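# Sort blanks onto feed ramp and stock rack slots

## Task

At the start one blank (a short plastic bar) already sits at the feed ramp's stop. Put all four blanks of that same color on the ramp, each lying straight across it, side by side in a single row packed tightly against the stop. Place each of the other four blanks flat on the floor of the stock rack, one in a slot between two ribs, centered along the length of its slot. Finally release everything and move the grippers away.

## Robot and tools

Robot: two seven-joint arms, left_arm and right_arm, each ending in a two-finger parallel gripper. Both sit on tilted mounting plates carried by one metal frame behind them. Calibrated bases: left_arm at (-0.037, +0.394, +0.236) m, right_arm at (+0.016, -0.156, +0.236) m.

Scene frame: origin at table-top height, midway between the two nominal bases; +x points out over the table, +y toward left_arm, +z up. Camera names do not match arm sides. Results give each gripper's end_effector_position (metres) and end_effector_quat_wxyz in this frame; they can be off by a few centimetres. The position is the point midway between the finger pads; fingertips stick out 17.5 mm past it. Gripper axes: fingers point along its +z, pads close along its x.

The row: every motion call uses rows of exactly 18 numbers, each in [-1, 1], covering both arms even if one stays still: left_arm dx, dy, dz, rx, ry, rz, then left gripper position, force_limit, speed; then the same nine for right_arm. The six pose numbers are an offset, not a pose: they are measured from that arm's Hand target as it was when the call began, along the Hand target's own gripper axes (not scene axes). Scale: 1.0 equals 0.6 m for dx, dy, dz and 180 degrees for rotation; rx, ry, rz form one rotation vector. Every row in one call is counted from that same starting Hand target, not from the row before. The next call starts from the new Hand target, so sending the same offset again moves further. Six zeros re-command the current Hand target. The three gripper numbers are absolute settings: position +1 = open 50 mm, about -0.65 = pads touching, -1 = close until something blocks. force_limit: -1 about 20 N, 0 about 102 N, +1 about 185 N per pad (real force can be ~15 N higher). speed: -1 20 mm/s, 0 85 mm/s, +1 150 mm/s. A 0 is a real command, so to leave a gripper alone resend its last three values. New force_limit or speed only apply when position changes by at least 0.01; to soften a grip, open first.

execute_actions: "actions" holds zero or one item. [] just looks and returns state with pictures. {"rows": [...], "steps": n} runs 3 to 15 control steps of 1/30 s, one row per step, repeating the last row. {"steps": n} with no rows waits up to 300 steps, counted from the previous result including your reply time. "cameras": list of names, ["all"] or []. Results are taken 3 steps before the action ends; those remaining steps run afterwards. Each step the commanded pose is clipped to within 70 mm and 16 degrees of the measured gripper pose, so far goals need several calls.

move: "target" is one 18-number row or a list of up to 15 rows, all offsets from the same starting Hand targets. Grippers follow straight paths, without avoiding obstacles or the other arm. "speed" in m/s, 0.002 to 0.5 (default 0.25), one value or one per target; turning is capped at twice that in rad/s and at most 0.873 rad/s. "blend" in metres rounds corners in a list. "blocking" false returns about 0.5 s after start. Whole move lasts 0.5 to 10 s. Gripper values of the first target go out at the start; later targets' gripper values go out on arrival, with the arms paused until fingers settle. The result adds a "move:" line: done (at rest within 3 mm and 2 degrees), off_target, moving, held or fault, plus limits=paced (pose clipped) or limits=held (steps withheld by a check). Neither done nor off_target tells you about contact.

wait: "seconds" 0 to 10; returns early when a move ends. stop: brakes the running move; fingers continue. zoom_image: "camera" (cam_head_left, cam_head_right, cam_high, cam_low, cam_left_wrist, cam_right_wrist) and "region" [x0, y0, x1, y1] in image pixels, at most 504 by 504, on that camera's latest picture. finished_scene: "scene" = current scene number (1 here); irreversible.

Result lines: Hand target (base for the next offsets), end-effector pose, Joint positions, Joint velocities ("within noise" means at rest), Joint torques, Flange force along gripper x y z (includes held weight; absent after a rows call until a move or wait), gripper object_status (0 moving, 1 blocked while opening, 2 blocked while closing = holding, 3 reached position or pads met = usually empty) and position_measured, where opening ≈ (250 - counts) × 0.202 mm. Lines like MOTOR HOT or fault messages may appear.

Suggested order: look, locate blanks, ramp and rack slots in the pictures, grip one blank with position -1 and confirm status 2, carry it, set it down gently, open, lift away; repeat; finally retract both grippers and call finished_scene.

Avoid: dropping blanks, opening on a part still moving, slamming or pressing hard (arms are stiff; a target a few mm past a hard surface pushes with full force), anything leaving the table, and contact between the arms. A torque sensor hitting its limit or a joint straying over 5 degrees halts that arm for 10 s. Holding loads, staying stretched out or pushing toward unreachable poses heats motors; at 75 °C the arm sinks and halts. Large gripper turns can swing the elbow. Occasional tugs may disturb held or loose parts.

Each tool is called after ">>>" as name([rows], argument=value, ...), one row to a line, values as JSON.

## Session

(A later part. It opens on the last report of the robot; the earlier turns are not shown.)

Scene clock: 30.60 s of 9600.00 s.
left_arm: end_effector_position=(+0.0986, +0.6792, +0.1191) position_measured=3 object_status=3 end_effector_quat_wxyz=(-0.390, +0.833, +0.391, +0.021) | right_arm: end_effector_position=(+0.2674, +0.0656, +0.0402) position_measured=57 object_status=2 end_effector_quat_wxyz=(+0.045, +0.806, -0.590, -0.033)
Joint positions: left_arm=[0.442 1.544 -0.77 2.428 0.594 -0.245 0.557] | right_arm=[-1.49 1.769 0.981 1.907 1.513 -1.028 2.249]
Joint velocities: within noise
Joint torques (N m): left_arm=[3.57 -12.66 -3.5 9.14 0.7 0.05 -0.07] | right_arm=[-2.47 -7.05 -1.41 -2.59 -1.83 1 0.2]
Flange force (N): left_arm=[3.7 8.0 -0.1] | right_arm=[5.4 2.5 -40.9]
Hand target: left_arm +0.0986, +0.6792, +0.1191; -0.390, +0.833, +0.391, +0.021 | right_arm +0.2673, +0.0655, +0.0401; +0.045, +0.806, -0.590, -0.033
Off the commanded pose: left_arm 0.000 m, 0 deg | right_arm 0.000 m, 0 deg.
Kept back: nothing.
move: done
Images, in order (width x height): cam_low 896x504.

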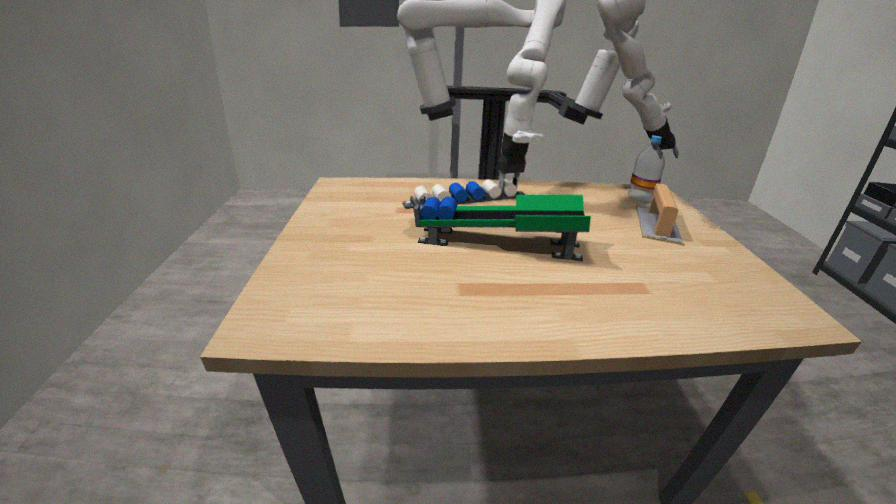

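>>> move([
  [0,0,0,0,0,0,1,-0.7,0,0.0,0.0,-0.0012,0,0,0,-1,-0.7,-0.3],
  [0,0,0,0,0,0,1,-0.7,0,0.0,0.0,-0.0012,0,0,0,0.75,-0.7,-0.6],
], speed=0.02, cameras=["cam_low","cam_right_wrist"])

>>> zoom_image(camera="cam_low", region=[460, 160, 540, 210])

Scene clock: 32.73 s of 9600.00 s.
left_arm: end_effector_position=(+0.0986, +0.6792, +0.1191) position_measured=3 object_status=3 end_effector_quat_wxyz=(-0.390, +0.833, +0.391, +0.021) | right_arm: end_effector_position=(+0.2674, +0.0656, +0.0409) position_measured=41 object_status=3 end_effector_quat_wxyz=(+0.045, +0.806, -0.590, -0.033)
Joint positions: left_arm=[0.442 1.544 -0.77 2.428 0.594 -0.245 0.557] | right_arm=[-1.49 1.767 0.982 1.908 1.514 -1.028 2.249]
Joint velocities: within noise
Joint torques (N m): left_arm=[3.65 -12.63 -3.41 9.07 0.63 0.04 -0.11] | right_arm=[-4.78 -17.13 5.88 1.41 0.46 -0.17 0.24]
Flange force (N): left_arm=[3.9 7.7 -0.1] | right_arm=[2.3 -4.7 -2.8]
Hand target: left_arm +0.0986, +0.6792, +0.1191; -0.390, +0.833, +0.391, +0.021 | right_arm +0.2674, +0.0656, +0.0409; +0.045, +0.806, -0.590, -0.033
Off the commanded pose: left_arm 0.000 m, 0 deg | right_arm 0.000 m, 0 deg.
Kept back: nothing.
move: done
camera_calibration:
cam_right_wrist: T_world_to_cam=[[0.324676, -0.945732, 0.0133015, -0.0257161], [-0.93643, -0.319441, 0.145107, 0.317036], [-0.132984, -0.0595688, -0.989327, 0.2478], [0, 0, 0, 1]] pos_world=[0.338185, 0.0917151, 0.199493]
Images, in order (width x height): cam_low 896x504, cam_right_wrist 896x504.

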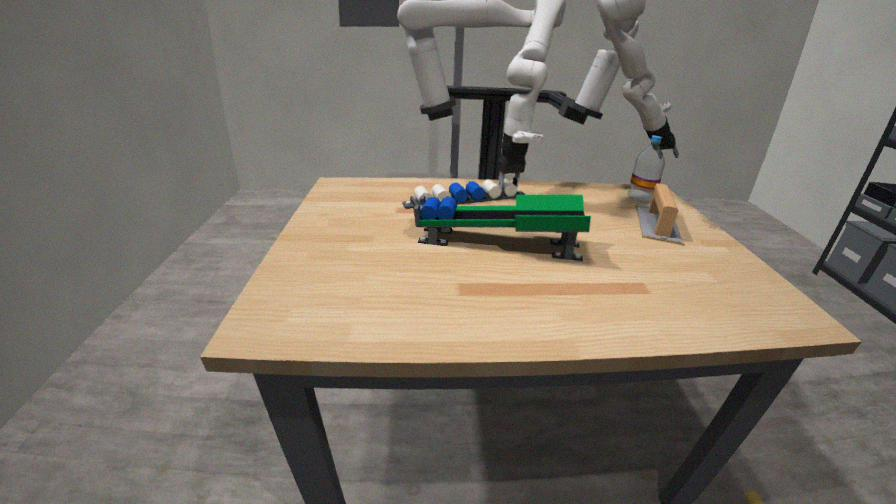

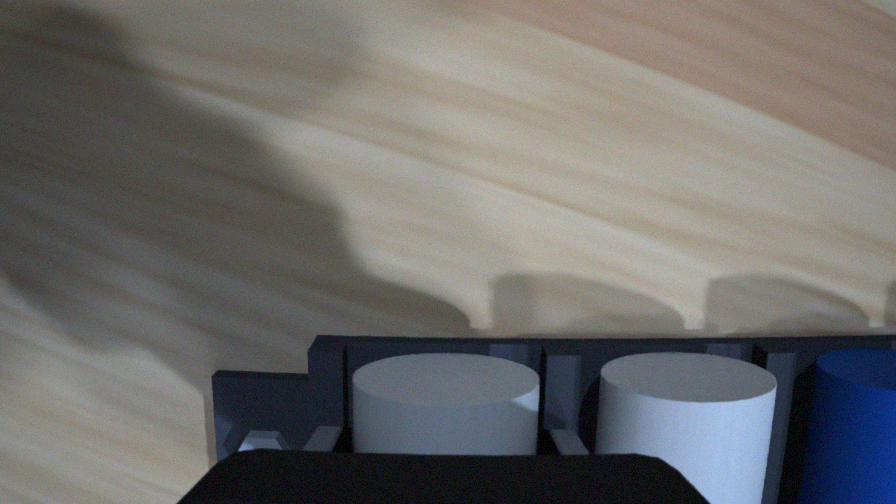

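Scaled by 6.300 from the camera's 896x504 image, which has a finer 1280x720 frame.

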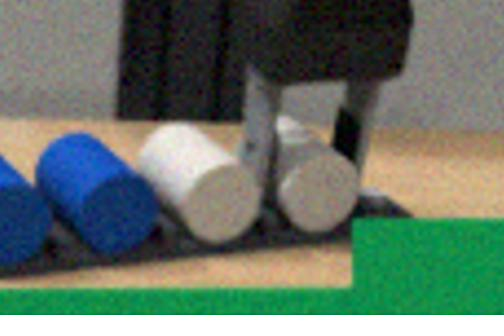

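>>> move([
  [0,0,0,0,0,0,1,-0.7,0,0.0,0.0226,-0.1988,0.036,0,0,0.75,-0.7,-0.6],
  [0,0,0,0,0,0,1,-0.7,0,0.1767,0.0226,-0.1988,0.036,0,0,0.84,-0.7,-0.3],
], speed=[0.12,0.25], cameras=["cam_low","cam_right_wrist","cam_head_right"])

>>> zoom_image(camera="cam_right_wrist", region=[200, 240, 700, 504])

Scene clock: 36.83 s of 9600.00 s.
left_arm: end_effector_position=(+0.0986, +0.6792, +0.1191) position_measured=3 object_status=3 end_effector_quat_wxyz=(-0.390, +0.833, +0.391, +0.021) | right_arm: end_effector_position=(+0.2994, -0.0355, +0.1609) position_measured=26 object_status=3 end_effector_quat_wxyz=(+0.000, +0.807, -0.591, +0.000)
Joint positions: left_arm=[0.442 1.544 -0.77 2.428 0.594 -0.245 0.557] | right_arm=[-1.409 1.521 1.205 2.249 1.565 -1.029 2.645]
Joint velocities: within noise
Joint torques (N m): left_arm=[3.63 -12.66 -3.49 9.17 0.65 0.06 -0.1] | right_arm=[-4.95 -14.1 5.32 0.18 0.22 0.15 0.25]
Flange force (N): left_arm=[3.7 8.0 0.2] | right_arm=[4.4 -3.5 -2.8]
Hand target: left_arm +0.0986, +0.6792, +0.1191; -0.390, +0.833, +0.391, +0.021 | right_arm +0.2994, -0.0355, +0.1609; +0.000, +0.807, -0.591, +0.000
Off the commanded pose: left_arm 0.000 m, 0 deg | right_arm 0.000 m, 0 deg.
Kept back: nothing.
move: done
camera_calibration:
cam_right_wrist: T_world_to_cam=[[0.3231, -0.946231, 0.015935, -0.133284], [-0.946017, -0.322479, 0.0325487, 0.31813], [-0.0256599, -0.0255912, -0.999343, 0.335477], [0, 0, 0, 1]] pos_world=[0.352629, -0.0149413, 0.327026]
Images, in order (width x height): cam_head_right 896x504, cam_low 896x504, cam_right_wrist 896x504.

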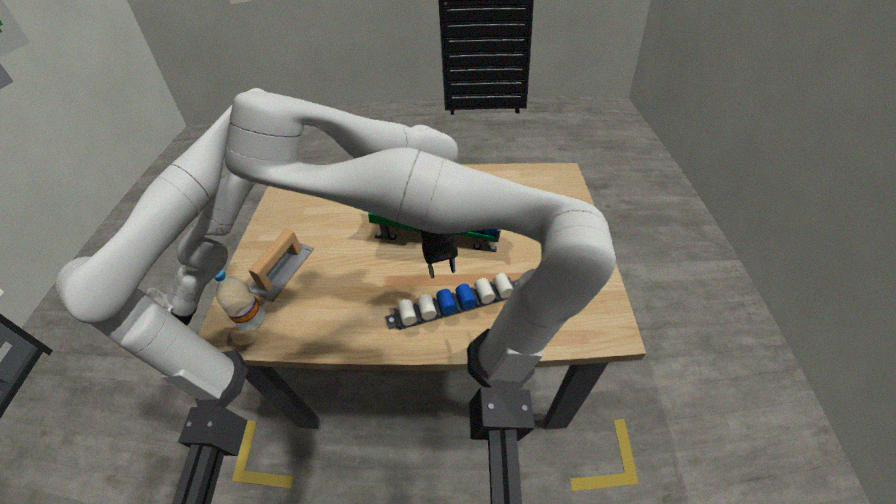

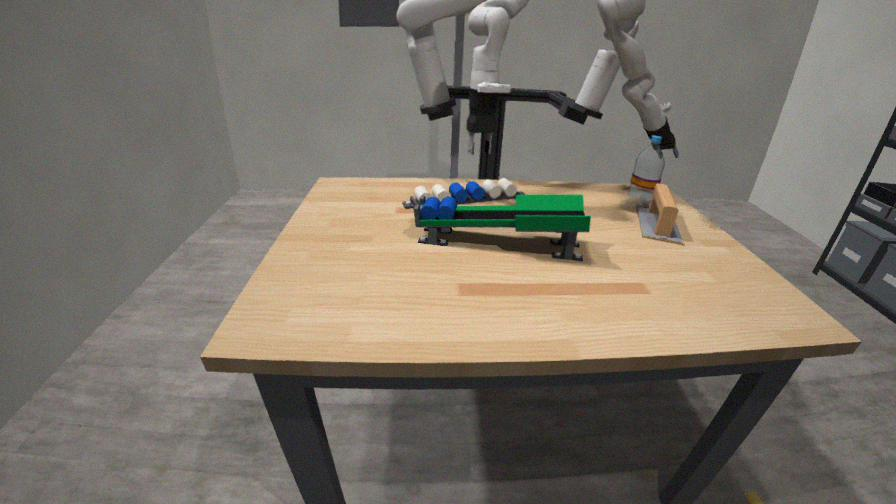

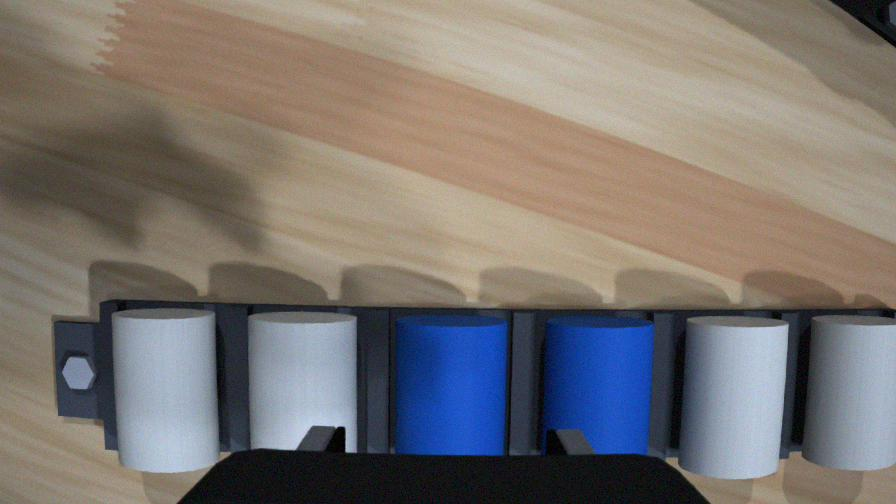

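Scaled by 1.008 from the camera's 896x504 image, which has a finer 1280x720 frame.

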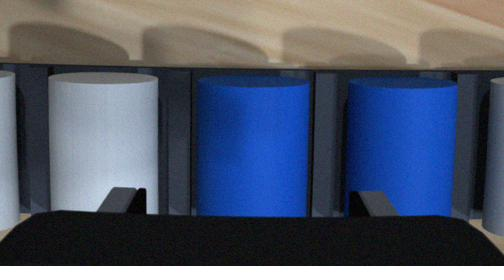

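>>> move(target=[0,0,0,0,0,0,1,-0.7,0,0.0037,0.0108,0.1417,0,0,0,0.84,-0.7,-0.3], speed=0.15, cameras=["cam_low","cam_right_wrist","cam_head_right"])

>>> zoom_image(camera="cam_right_wrist", region=[200, 240, 700, 504])

>>> zoom_image(camera="cam_low", region=[420, 130, 520, 210])

>>> zoom_image(camera="cam_head_right", region=[380, 240, 540, 340])

Scene clock: 38.17 s of 9600.00 s.
left_arm: end_effector_position=(+0.0986, +0.6792, +0.1191) position_measured=3 object_status=3 end_effector_quat_wxyz=(-0.390, +0.833, +0.391, +0.021) | right_arm: end_effector_position=(+0.2939, -0.0396, +0.0759) position_measured=26 object_status=3 end_effector_quat_wxyz=(+0.000, +0.807, -0.591, +0.000)
Joint positions: left_arm=[0.442 1.544 -0.77 2.428 0.594 -0.245 0.557] | right_arm=[-1.352 1.706 1.043 2.221 1.285 -1.003 2.772]
Joint velocities: within noise
Joint torques (N m): left_arm=[3.58 -12.66 -3.5 9.16 0.65 0.05 -0.11] | right_arm=[-4.96 -14.91 5.18 2.37 0.16 0.15 0.34]
Flange force (N): left_arm=[3.6 8.1 -0.1] | right_arm=[4.1 -4.3 -2.5]
Hand target: left_arm +0.0986, +0.6792, +0.1191; -0.390, +0.833, +0.391, +0.021 | right_arm +0.2939, -0.0396, +0.0759; +0.000, +0.807, -0.591, +0.000
Off the commanded pose: left_arm 0.000 m, 0 deg | right_arm 0.000 m, 0 deg.
Kept back: nothing.
move: done
camera_calibration:
cam_right_wrist: T_world_to_cam=[[0.32302, -0.946258, 0.0159399, -0.133965], [-0.946045, -0.3224, 0.03253, 0.314427], [-0.0256428, -0.0255877, -0.999344, 0.250321], [0, 0, 0, 1]] pos_world=[0.347154, -0.0189891, 0.242063]
Images, in order (width x height): cam_head_right 896x504, cam_low 896x504, cam_right_wrist 896x504.

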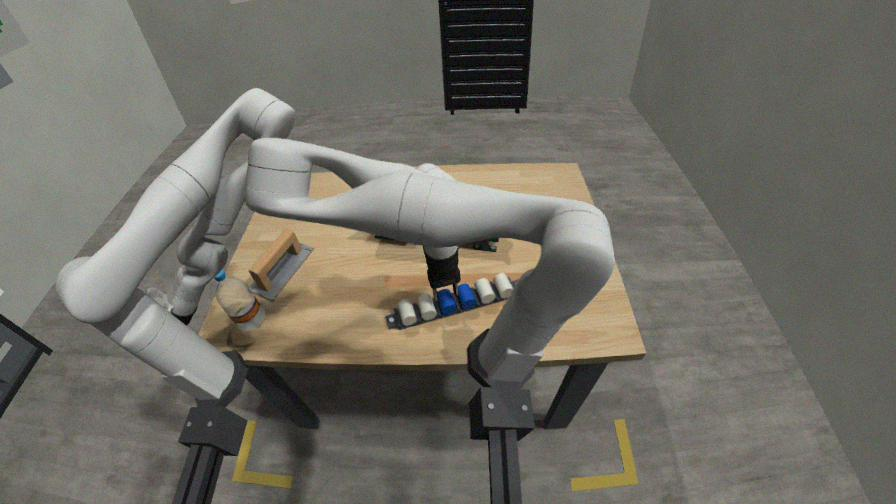

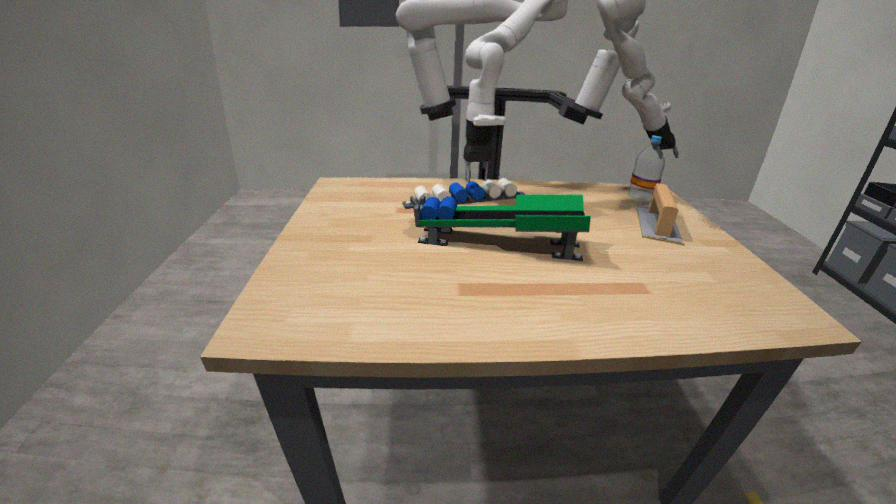

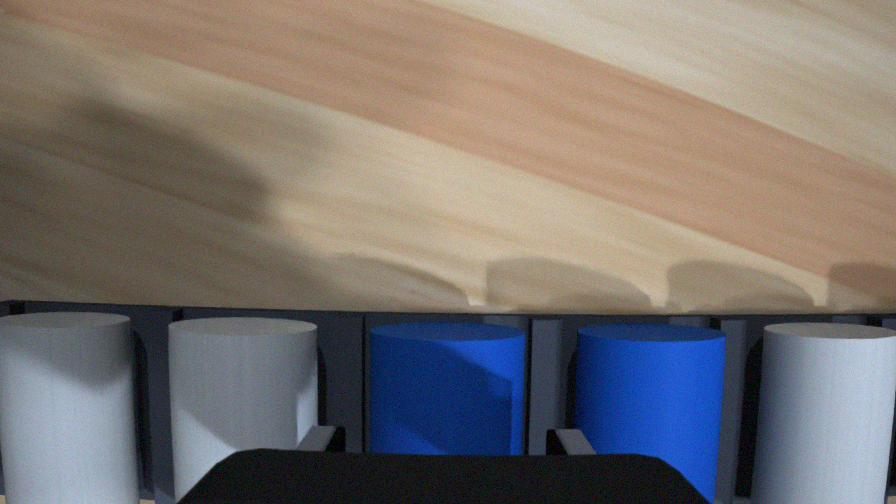

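Scaled by 1.008 from the camera's 896x504 image, which has a finer 1280x720 frame.

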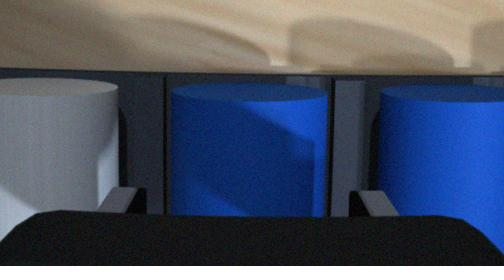

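Scaled by 5.040 from the camera's 896x504 image, which has a finer 1280x720 frame.

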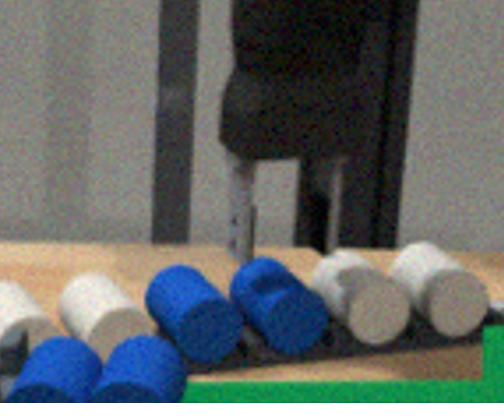

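Scaled by 3.150 from the camera's 896x504 image, which has a finer 1280x720 frame.

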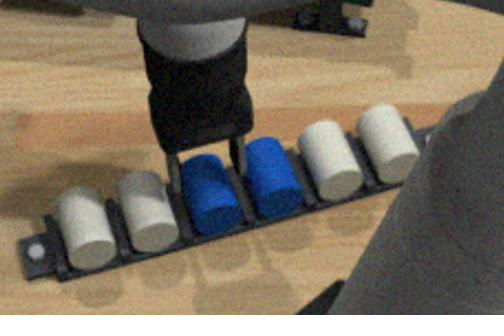

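>>> move([
  [0,0,0,0,0,0,1,-0.7,0,0.0003,0,0.054,0,0,0,0.84,-0.7,-0.3],
  [0,0,0,0,0,0,1,-0.7,0,0.0003,0,0.054,0,0,0,-1,-0.7,-0.3],
], speed=0.07, cameras=["cam_right_wrist","cam_head_right"])

Scene clock: 40.40 s of 9600.00 s.
left_arm: end_effector_position=(+0.0986, +0.6792, +0.1191) position_measured=3 object_status=3 end_effector_quat_wxyz=(-0.390, +0.833, +0.391, +0.021) | right_arm: end_effector_position=(+0.2940, -0.0397, +0.0435) position_measured=57 object_status=2 end_effector_quat_wxyz=(+0.000, +0.807, -0.591, +0.000)
Joint positions: left_arm=[0.442 1.544 -0.77 2.428 0.594 -0.245 0.557] | right_arm=[-1.336 1.778 0.993 2.185 1.2 -0.998 2.793]
Joint velocities: within noise
Joint torques (N m): left_arm=[3.59 -12.61 -3.46 9.11 0.69 0.09 -0.14] | right_arm=[-4.93 -14.58 5.03 2.9 0.18 0.2 0.27]
Flange force (N): left_arm=[3.7 7.7 0.0] | right_arm=[4.3 -4.4 -3.7]
Hand target: left_arm +0.0986, +0.6792, +0.1191; -0.390, +0.833, +0.391, +0.021 | right_arm +0.2940, -0.0397, +0.0435; +0.000, +0.807, -0.591, +0.000
Off the commanded pose: left_arm 0.000 m, 0 deg | right_arm 0.000 m, 0 deg.
Kept back: nothing.
move: done
camera_calibration:
cam_right_wrist: T_world_to_cam=[[0.323077, -0.946239, 0.0158907, -0.133621], [-0.946025, -0.322457, 0.0325401, 0.315467], [-0.0256666, -0.0255459, -0.999344, 0.21788], [0, 0, 0, 1]] pos_world=[0.347201, -0.0191472, 0.209595]
Images, in order (width x height): cam_head_right 896x504, cam_right_wrist 896x504.

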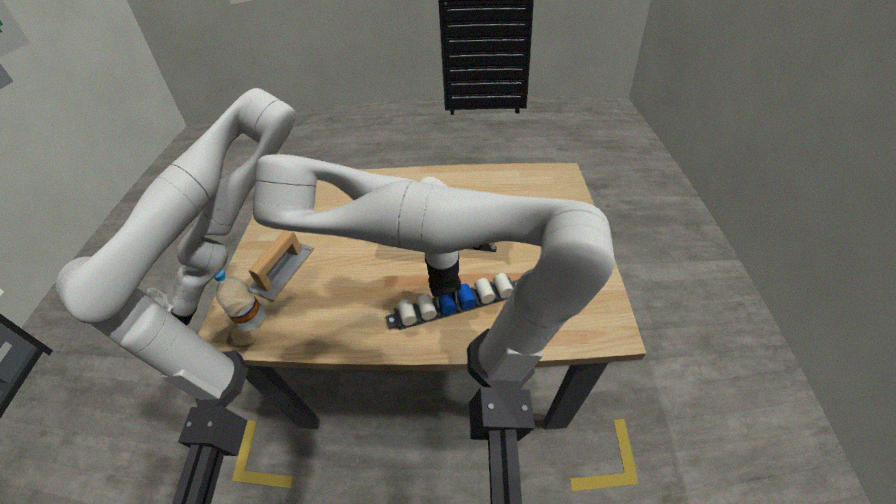

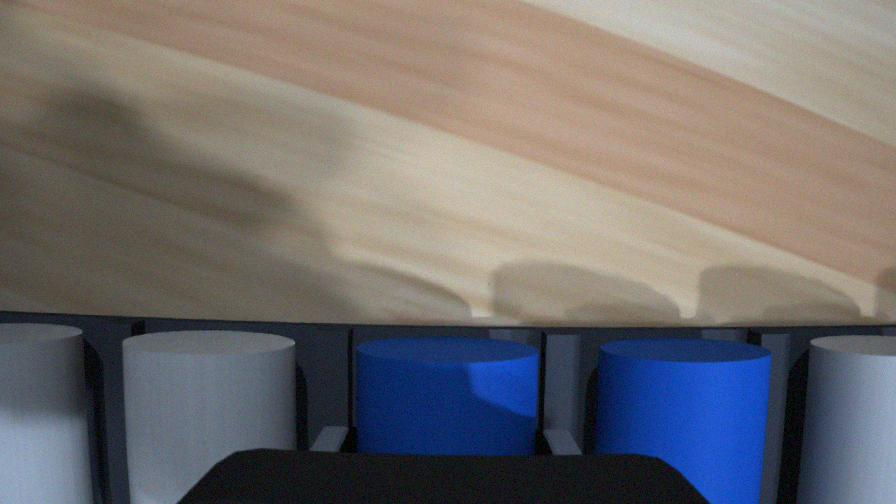

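>>> move([
  [0,0,0,0,0,0,1,-0.7,0,0,0,-0.2608,0,0,0,-1,-0.7,-0.3],
  [0,0,0,0,0,0,1,-0.7,0,0.198,-0.3998,-0.2608,0,0,0.1589,-1,-0.7,-0.3],
], speed=[0.2,0.3], blend=[0.03,0], cameras=["cam_right_wrist","cam_low","cam_high"])

>>> zoom_image(camera="cam_high", region=[340, 160, 520, 320])

Scene clock: 44.10 s of 9600.00 s.
left_arm: end_effector_position=(+0.0986, +0.6792, +0.1191) position_measured=3 object_status=3 end_effector_quat_wxyz=(-0.390, +0.833, +0.391, +0.021) | right_arm: end_effector_position=(+0.5584, -0.0806, +0.2000) position_measured=57 object_status=2 end_effector_quat_wxyz=(+0.000, -0.636, +0.772, +0.000)
Joint positions: left_arm=[0.442 1.544 -0.77 2.428 0.594 -0.245 0.557] | right_arm=[-0.892 1.503 1.411 1.474 1.891 -1.248 1.878]
Joint velocities: left_arm=[within noise] | right_arm=[0.003 0.001 0 -0.006 0.003 -0.004 -0.004]
Joint torques (N m): left_arm=[3.58 -12.63 -3.48 9.09 0.66 0.08 -0.05] | right_arm=[-8.37 -20.34 7.64 -2.63 0.21 -0.01 0.08]
Flange force (N): left_arm=[3.7 7.7 -0.1] | right_arm=[1.5 -5.4 -1.1]
Hand target: left_arm +0.0986, +0.6792, +0.1191; -0.390, +0.833, +0.391, +0.021 | right_arm +0.5585, -0.0806, +0.2000; +0.000, -0.636, +0.772, +0.000
Off the commanded pose: left_arm 0.000 m, 0 deg | right_arm 0.000 m, 0 deg.
Kept back: nothing.
move: done; blend cut to 0 m at target 1
camera_calibration:
cam_right_wrist: T_world_to_cam=[[-0.169275, -0.985444, 0.0157216, 0.0115741], [-0.984958, 0.16971, 0.032502, 0.608811], [-0.034697, -0.00998332, -0.999348, 0.386349], [0, 0, 0, 1]] pos_world=[0.615017, -0.0880585, 0.366127]
Images, in order (width x height): cam_high 896x504, cam_low 896x504, cam_right_wrist 896x504.

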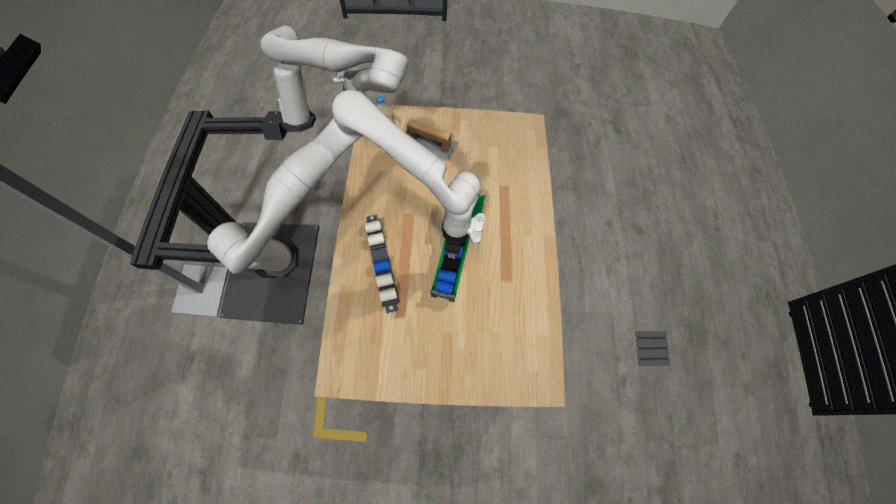

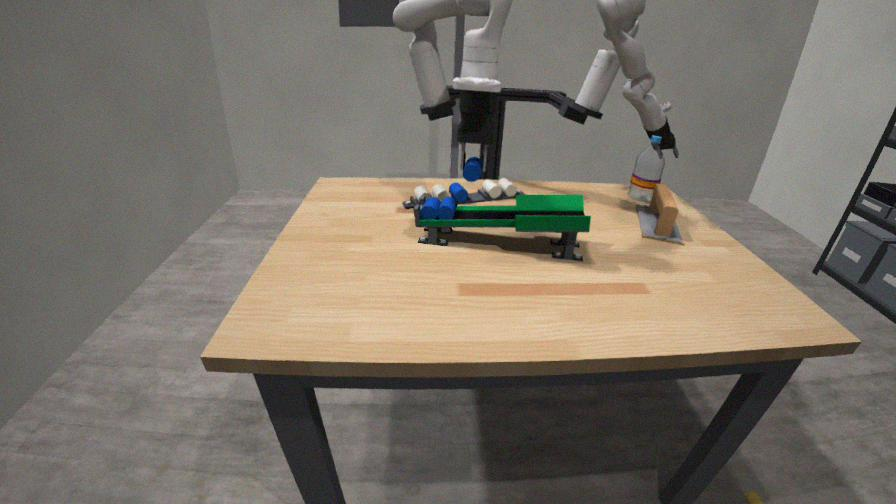

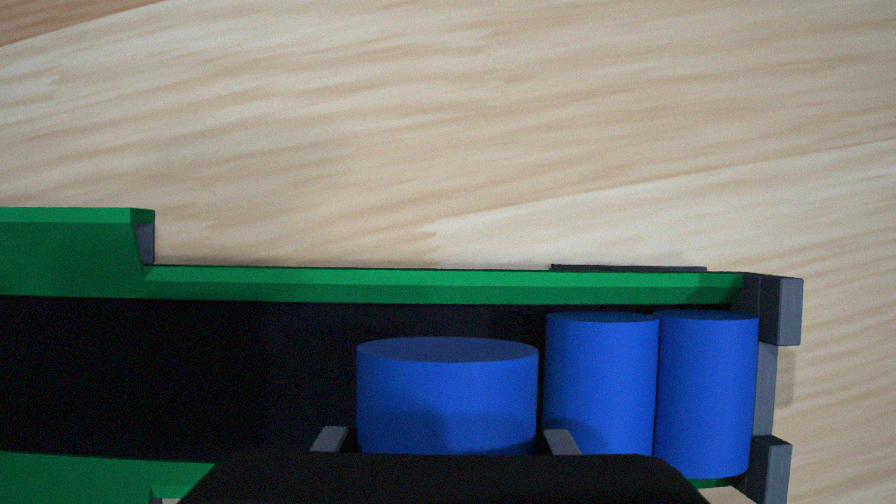

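Scaled by 2.800 from the camera's 896x504 image, which has a finer 1280x720 frame.

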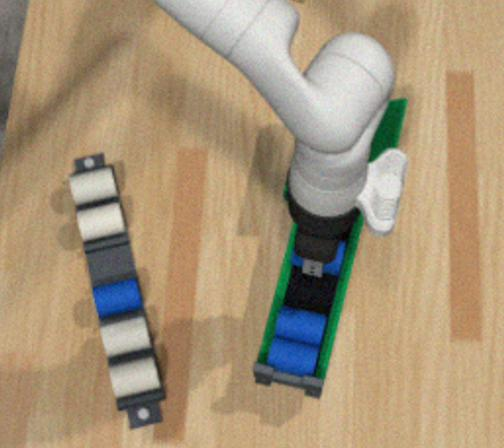

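>>> move(target=[0,0,0,0,0,0,1,-0.7,0,0,0.0083,0.125,0,0,0,-1,-0.7,-0.3], speed=0.15, cameras=["cam_right_wrist","cam_low"])

>>> zoom_image(camera="cam_right_wrist", region=[300, 240, 800, 504])

>>> zoom_image(camera="cam_low", region=[410, 150, 510, 250])

Scene clock: 45.47 s of 9600.00 s.
left_arm: end_effector_position=(+0.0986, +0.6792, +0.1191) position_measured=3 object_status=3 end_effector_quat_wxyz=(-0.390, +0.833, +0.391, +0.021) | right_arm: end_effector_position=(+0.5536, -0.0797, +0.1251) position_measured=57 object_status=2 end_effector_quat_wxyz=(+0.000, -0.636, +0.772, +0.000)
Joint positions: left_arm=[0.442 1.544 -0.77 2.428 0.594 -0.245 0.557] | right_arm=[-0.86 1.608 1.331 1.482 1.788 -1.147 1.916]
Joint velocities: within noise
Joint torques (N m): left_arm=[3.58 -12.62 -3.51 9.13 0.65 0.05 -0.06] | right_arm=[-8.26 -21.08 7.52 -1.76 0.38 0.18 0.26]
Flange force (N): left_arm=[3.7 7.9 -0.1] | right_arm=[0.9 -5.3 -0.6]
Hand target: left_arm +0.0986, +0.6792, +0.1191; -0.390, +0.833, +0.391, +0.021 | right_arm +0.5536, -0.0797, +0.1250; +0.000, -0.636, +0.772, +0.000
Off the commanded pose: left_arm 0.000 m, 0 deg | right_arm 0.000 m, 0 deg.
Kept back: nothing.
move: done
camera_calibration:
cam_right_wrist: T_world_to_cam=[[-0.169356, -0.985428, 0.0158025, 0.0129254], [-0.984938, 0.169795, 0.0326482, 0.606315], [-0.0348557, -0.0100353, -0.999342, 0.311381], [0, 0, 0, 1]] pos_world=[0.610226, -0.0870877, 0.291177]
Images, in order (width x height): cam_low 896x504, cam_right_wrist 896x504.

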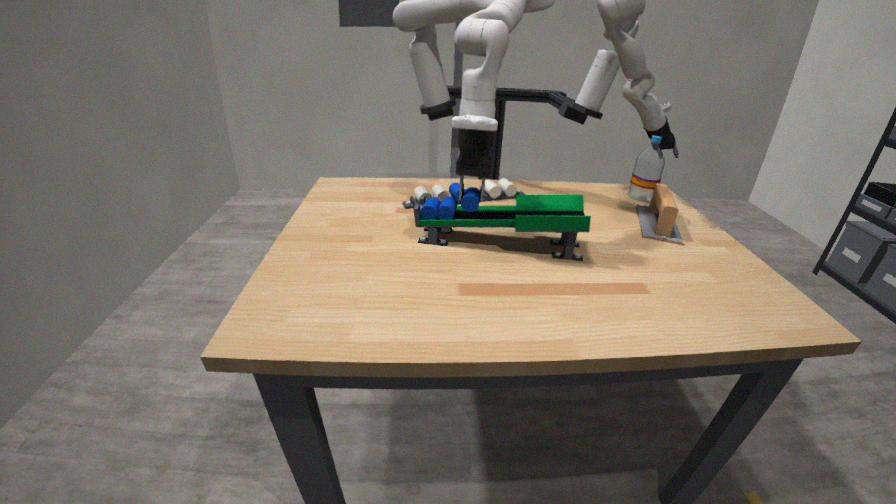

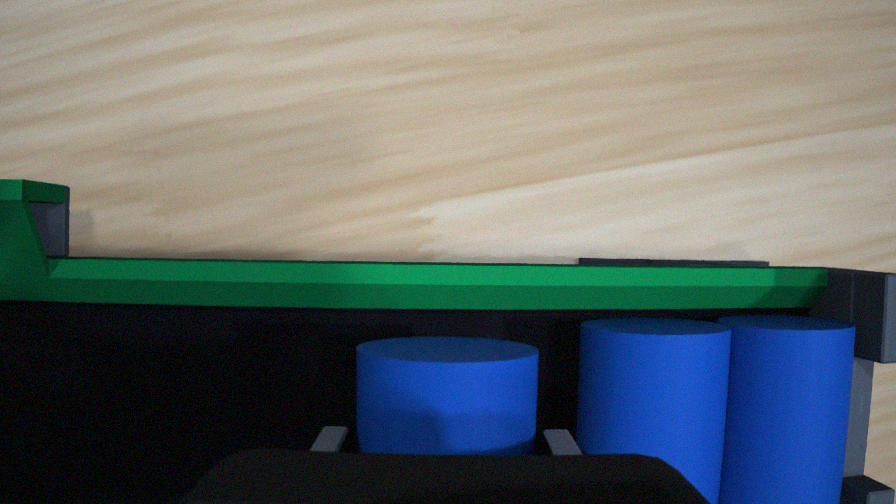

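Scaled by 1.008 from the camera's 896x504 image, which has a finer 1280x720 frame.

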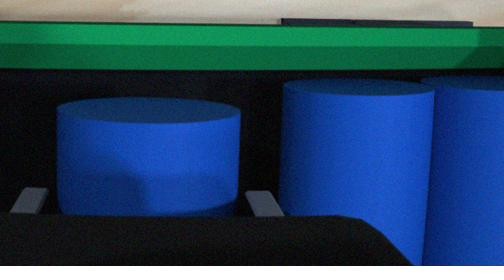

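Scaled by 5.040 from the camera's 896x504 image, which has a finer 1280x720 frame.

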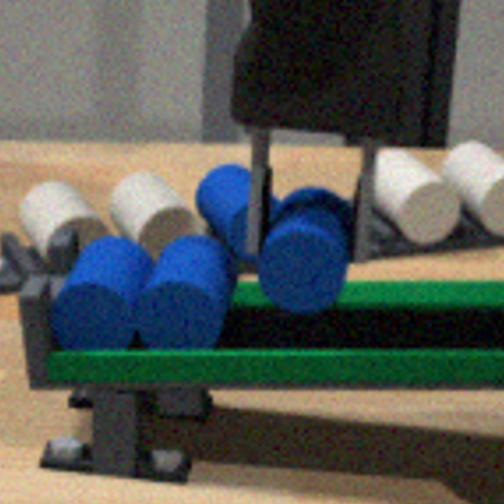

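>>> move(target=[0,0,0,0,0,0,1,-0.7,0,0,-0.002,0.0267,0,0,0,-1,-0.7,-0.3], speed=0.05, cameras=["cam_right_wrist","cam_low"])

>>> zoom_image(camera="cam_low", region=[410, 150, 510, 250])

Scene clock: 46.63 s of 9600.00 s.
left_arm: end_effector_position=(+0.0986, +0.6792, +0.1191) position_measured=3 object_status=3 end_effector_quat_wxyz=(-0.390, +0.833, +0.391, +0.021) | right_arm: end_effector_position=(+0.5548, -0.0799, +0.1090) position_measured=57 object_status=2 end_effector_quat_wxyz=(+0.000, -0.636, +0.772, +0.000)
Joint positions: left_arm=[0.442 1.544 -0.77 2.428 0.594 -0.245 0.557] | right_arm=[-0.847 1.632 1.315 1.47 1.769 -1.128 1.918]
Joint velocities: within noise
Joint torques (N m): left_arm=[3.59 -12.6 -3.45 9.11 0.69 0.03 -0.07] | right_arm=[-8.31 -20.88 7.48 -1.57 0.21 0.29 0.24]
Flange force (N): left_arm=[4.0 7.9 -0.2] | right_arm=[1.0 -5.6 -1.3]
Hand target: left_arm +0.0986, +0.6792, +0.1191; -0.390, +0.833, +0.391, +0.021 | right_arm +0.5548, -0.0799, +0.1090; +0.000, -0.636, +0.772, +0.000
Off the commanded pose: left_arm 0.000 m, 0 deg | right_arm 0.000 m, 0 deg.
Kept back: nothing.
move: done
camera_calibration:
cam_right_wrist: T_world_to_cam=[[-0.169326, -0.985434, 0.0157877, 0.0131529], [-0.984944, 0.169765, 0.0326415, 0.608042], [-0.0348462, -0.0100229, -0.999342, 0.295415], [0, 0, 0, 1]] pos_world=[0.611408, -0.0873022, 0.275166]
Images, in order (width x height): cam_low 896x504, cam_right_wrist 896x504.

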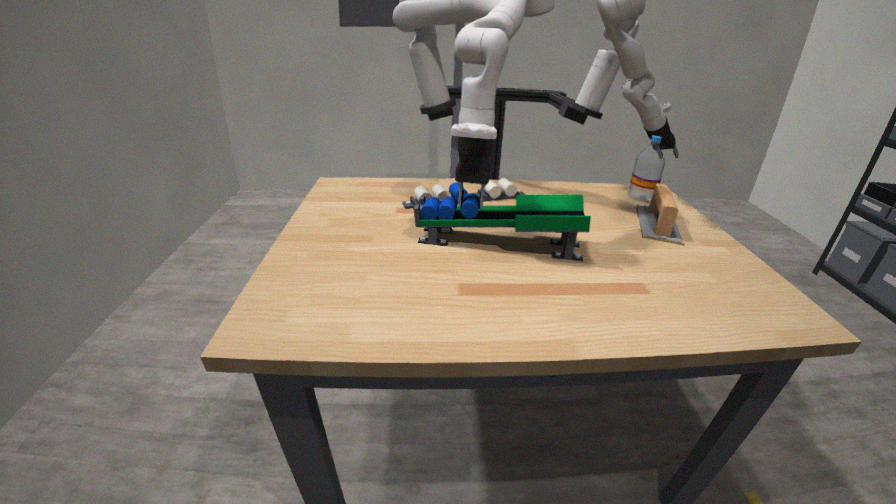

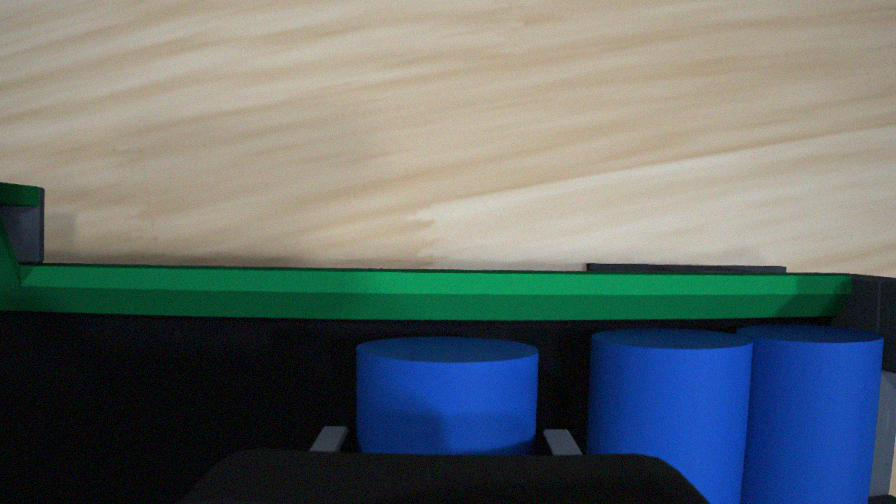

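Scaled by 5.040 from the camera's 896x504 image, which has a finer 1280x720 frame.

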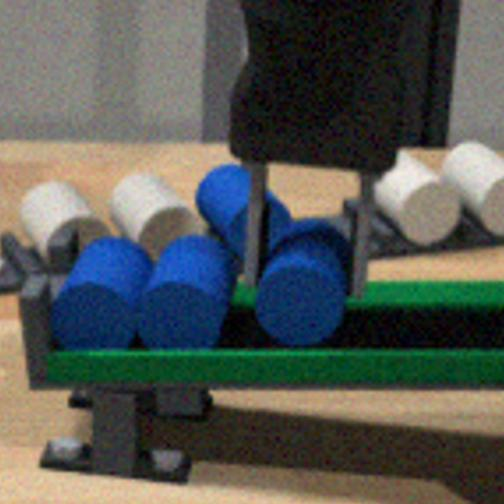

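>>> move(target=[0,0,0,0,0,0,1,-0.7,0,0,0,0.0058,0,0,0,-1,-0.7,-0.3], speed=0.02, cameras=[])

>>> move(target=[0,0,0,0,0,0,1,-0.7,0,0,0,0.002,0,0,0,-1,-0.7,-0.3], speed=0.02, cameras=["cam_low"])

>>> zoom_image(camera="cam_low", region=[410, 150, 510, 250])

Scene clock: 47.57 s of 9600.00 s.
left_arm: end_effector_position=(+0.0986, +0.6792, +0.1191) position_measured=3 object_status=3 end_effector_quat_wxyz=(-0.390, +0.833, +0.391, +0.021) | right_arm: end_effector_position=(+0.5548, -0.0799, +0.1055) position_measured=57 object_status=2 end_effector_quat_wxyz=(+0.000, -0.636, +0.772, +0.000)
Joint positions: left_arm=[0.442 1.544 -0.77 2.428 0.594 -0.245 0.557] | right_arm=[-0.845 1.637 1.312 1.468 1.765 -1.124 1.919]
Joint velocities: within noise
Joint torques (N m): left_arm=[3.65 -12.63 -3.49 9.1 0.66 0.06 -0.06] | right_arm=[-8.33 -20.97 7.51 -1.54 0.31 0.17 0.23]
Flange force (N): left_arm=[3.8 7.6 0.1] | right_arm=[1.2 -5.3 -0.9]
Hand target: left_arm +0.0986, +0.6792, +0.1191; -0.390, +0.833, +0.391, +0.021 | right_arm +0.5548, -0.0799, +0.1055; +0.000, -0.636, +0.772, +0.000
Off the commanded pose: left_arm 0.000 m, 0 deg | right_arm 0.000 m, 0 deg.
Kept back: nothing.
move: done
No camera images: "cameras" was empty.

Scene clock: 48.27 s of 9600.00 s.
left_arm: end_effector_position=(+0.0986, +0.6792, +0.1191) position_measured=3 object_status=3 end_effector_quat_wxyz=(-0.390, +0.833, +0.391, +0.021) | right_arm: end_effector_position=(+0.5548, -0.0799, +0.1043) position_measured=57 object_status=2 end_effector_quat_wxyz=(+0.000, -0.636, +0.772, +0.000)
Joint positions: left_arm=[0.442 1.544 -0.77 2.428 0.594 -0.245 0.557] | right_arm=[-0.844 1.639 1.311 1.468 1.763 -1.122 1.919]
Joint velocities: within noise
Joint torques (N m): left_arm=[3.59 -12.61 -3.48 9.11 0.66 0.04 -0.09] | right_arm=[-8.35 -20.99 7.49 -1.52 0.27 0.15 0.24]
Flange force (N): left_arm=[3.8 7.9 -0.2] | right_arm=[1.1 -5.5 -0.9]
Hand target: left_arm +0.0986, +0.6792, +0.1191; -0.390, +0.833, +0.391, +0.021 | right_arm +0.5548, -0.0799, +0.1043; +0.000, -0.636, +0.772, +0.000
Off the commanded pose: left_arm 0.000 m, 0 deg | right_arm 0.000 m, 0 deg.
Kept back: nothing.
move: done
Images, in order (width x height): cam_low 896x504.

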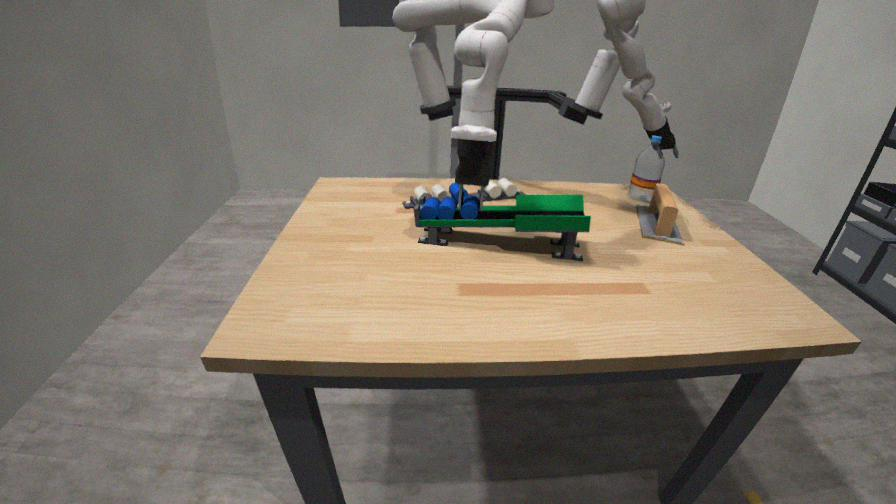

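Scaled by 5.040 from the camera's 896x504 image, which has a finer 1280x720 frame.

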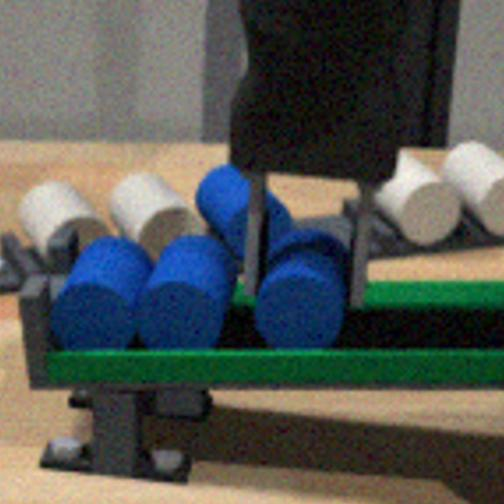

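>>> move(target=[0,0,0,0,0,0,1,-0.7,0,0,0,0.002,0,0,0,-1,-0.7,-0.3], speed=0.02, cameras=[])

>>> move(target=[0,0,0,0,0,0,1,-0.7,0,0,0,0.0015,0,0,0,-1,-0.7,-0.3], speed=0.02, cameras=[])

Scene clock: 49.20 s of 9600.00 s.
left_arm: end_effector_position=(+0.0986, +0.6792, +0.1191) position_measured=3 object_status=3 end_effector_quat_wxyz=(-0.390, +0.833, +0.391, +0.021) | right_arm: end_effector_position=(+0.5548, -0.0799, +0.1031) position_measured=57 object_status=2 end_effector_quat_wxyz=(+0.000, -0.636, +0.772, +0.000)
Joint positions: left_arm=[0.442 1.544 -0.77 2.428 0.594 -0.245 0.557] | right_arm=[-0.843 1.64 1.31 1.467 1.762 -1.121 1.92]
Joint velocities: within noise
Joint torques (N m): left_arm=[3.59 -12.6 -3.5 9.15 0.66 0.02 -0.07] | right_arm=[-8.26 -21.03 7.48 -1.47 0.27 0.16 0.25]
Flange force (N): left_arm=[3.8 8.1 -0.2] | right_arm=[0.9 -5.4 -0.9]
Hand target: left_arm +0.0986, +0.6792, +0.1191; -0.390, +0.833, +0.391, +0.021 | right_arm +0.5548, -0.0799, +0.1031; +0.000, -0.636, +0.772, +0.000
Off the commanded pose: left_arm 0.000 m, 0 deg | right_arm 0.000 m, 0 deg.
Kept back: nothing.
move: done
No camera images: "cameras" was empty.

Scene clock: 49.90 s of 9600.00 s.
left_arm: end_effector_position=(+0.0986, +0.6792, +0.1191) position_measured=3 object_status=3 end_effector_quat_wxyz=(-0.390, +0.833, +0.391, +0.021) | right_arm: end_effector_position=(+0.5548, -0.0799, +0.1022) position_measured=57 object_status=2 end_effector_quat_wxyz=(+0.000, -0.636, +0.772, +0.000)
Joint positions: left_arm=[0.442 1.544 -0.77 2.428 0.594 -0.245 0.557] | right_arm=[-0.843 1.642 1.309 1.466 1.76 -1.12 1.92]
Joint velocities: within noise
Joint torques (N m): left_arm=[3.6 -12.63 -3.44 9.12 0.63 0.06 -0.07] | right_arm=[-8.3 -21.02 7.48 -1.47 0.26 0.15 0.25]
Flange force (N): left_arm=[3.8 7.9 -0.1] | right_arm=[1.0 -5.5 -0.9]
Hand target: left_arm +0.0986, +0.6792, +0.1191; -0.390, +0.833, +0.391, +0.021 | right_arm +0.5548, -0.0799, +0.1022; +0.000, -0.636, +0.772, +0.000
Off the commanded pose: left_arm 0.000 m, 0 deg | right_arm 0.000 m, 0 deg.
Kept back: nothing.
move: done
No camera images: "cameras" was empty.

>>> move(target=[0,0,0,0,0,0,1,-0.7,0,0,0,0.002,0,0,0,-1,-0.7,-0.3], speed=0.02, cameras=["cam_low"])

>>> zoom_image(camera="cam_low", region=[410, 150, 510, 250])

Scene clock: 50.83 s of 9600.00 s.
left_arm: end_effector_position=(+0.0986, +0.6792, +0.1191) position_measured=3 object_status=3 end_effector_quat_wxyz=(-0.390, +0.833, +0.391, +0.021) | right_arm: end_effector_position=(+0.5548, -0.0799, +0.1011) position_measured=57 object_status=2 end_effector_quat_wxyz=(+0.000, -0.636, +0.772, +0.000)
Joint positions: left_arm=[0.442 1.544 -0.77 2.428 0.594 -0.245 0.557] | right_arm=[-0.842 1.643 1.308 1.466 1.759 -1.119 1.92]
Joint velocities: within noise
Joint torques (N m): left_arm=[3.59 -12.62 -3.5 9.06 0.67 0.08 -0.07] | right_arm=[-4.97 -12.1 2.18 -4.68 -2.63 3.17 0.24]
Flange force (N): left_arm=[3.6 7.6 0.0] | right_arm=[6.1 5.5 -30.4]
Hand target: left_arm +0.0986, +0.6792, +0.1191; -0.390, +0.833, +0.391, +0.021 | right_arm +0.5548, -0.0799, +0.1010; +0.000, -0.636, +0.772, +0.000
Off the commanded pose: left_arm 0.000 m, 0 deg | right_arm 0.000 m, 0 deg.
Kept back: nothing.
move: done
Images, in order (width x height): cam_low 896x504.

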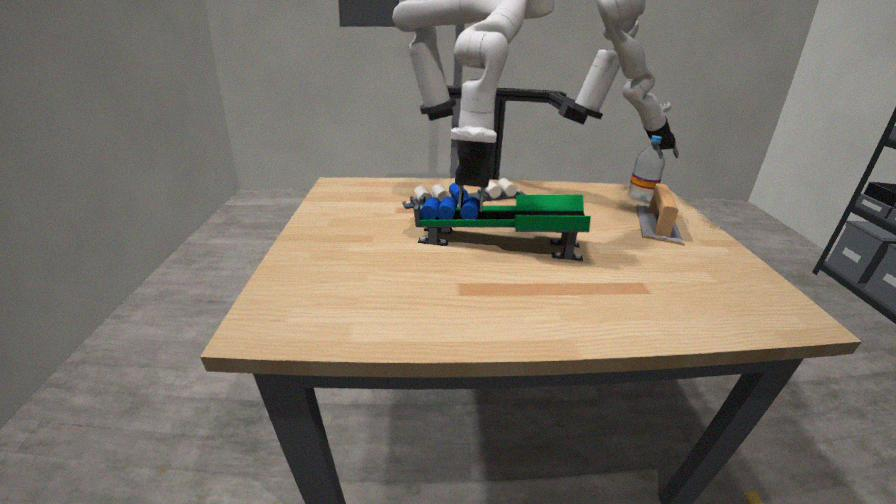

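Scaled by 5.040 from the camera's 896x504 image, which has a finer 1280x720 frame.

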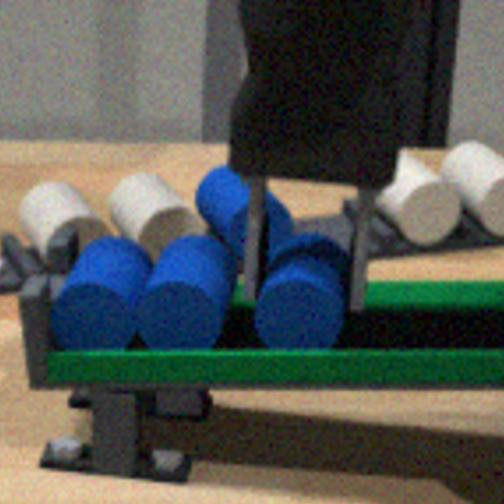

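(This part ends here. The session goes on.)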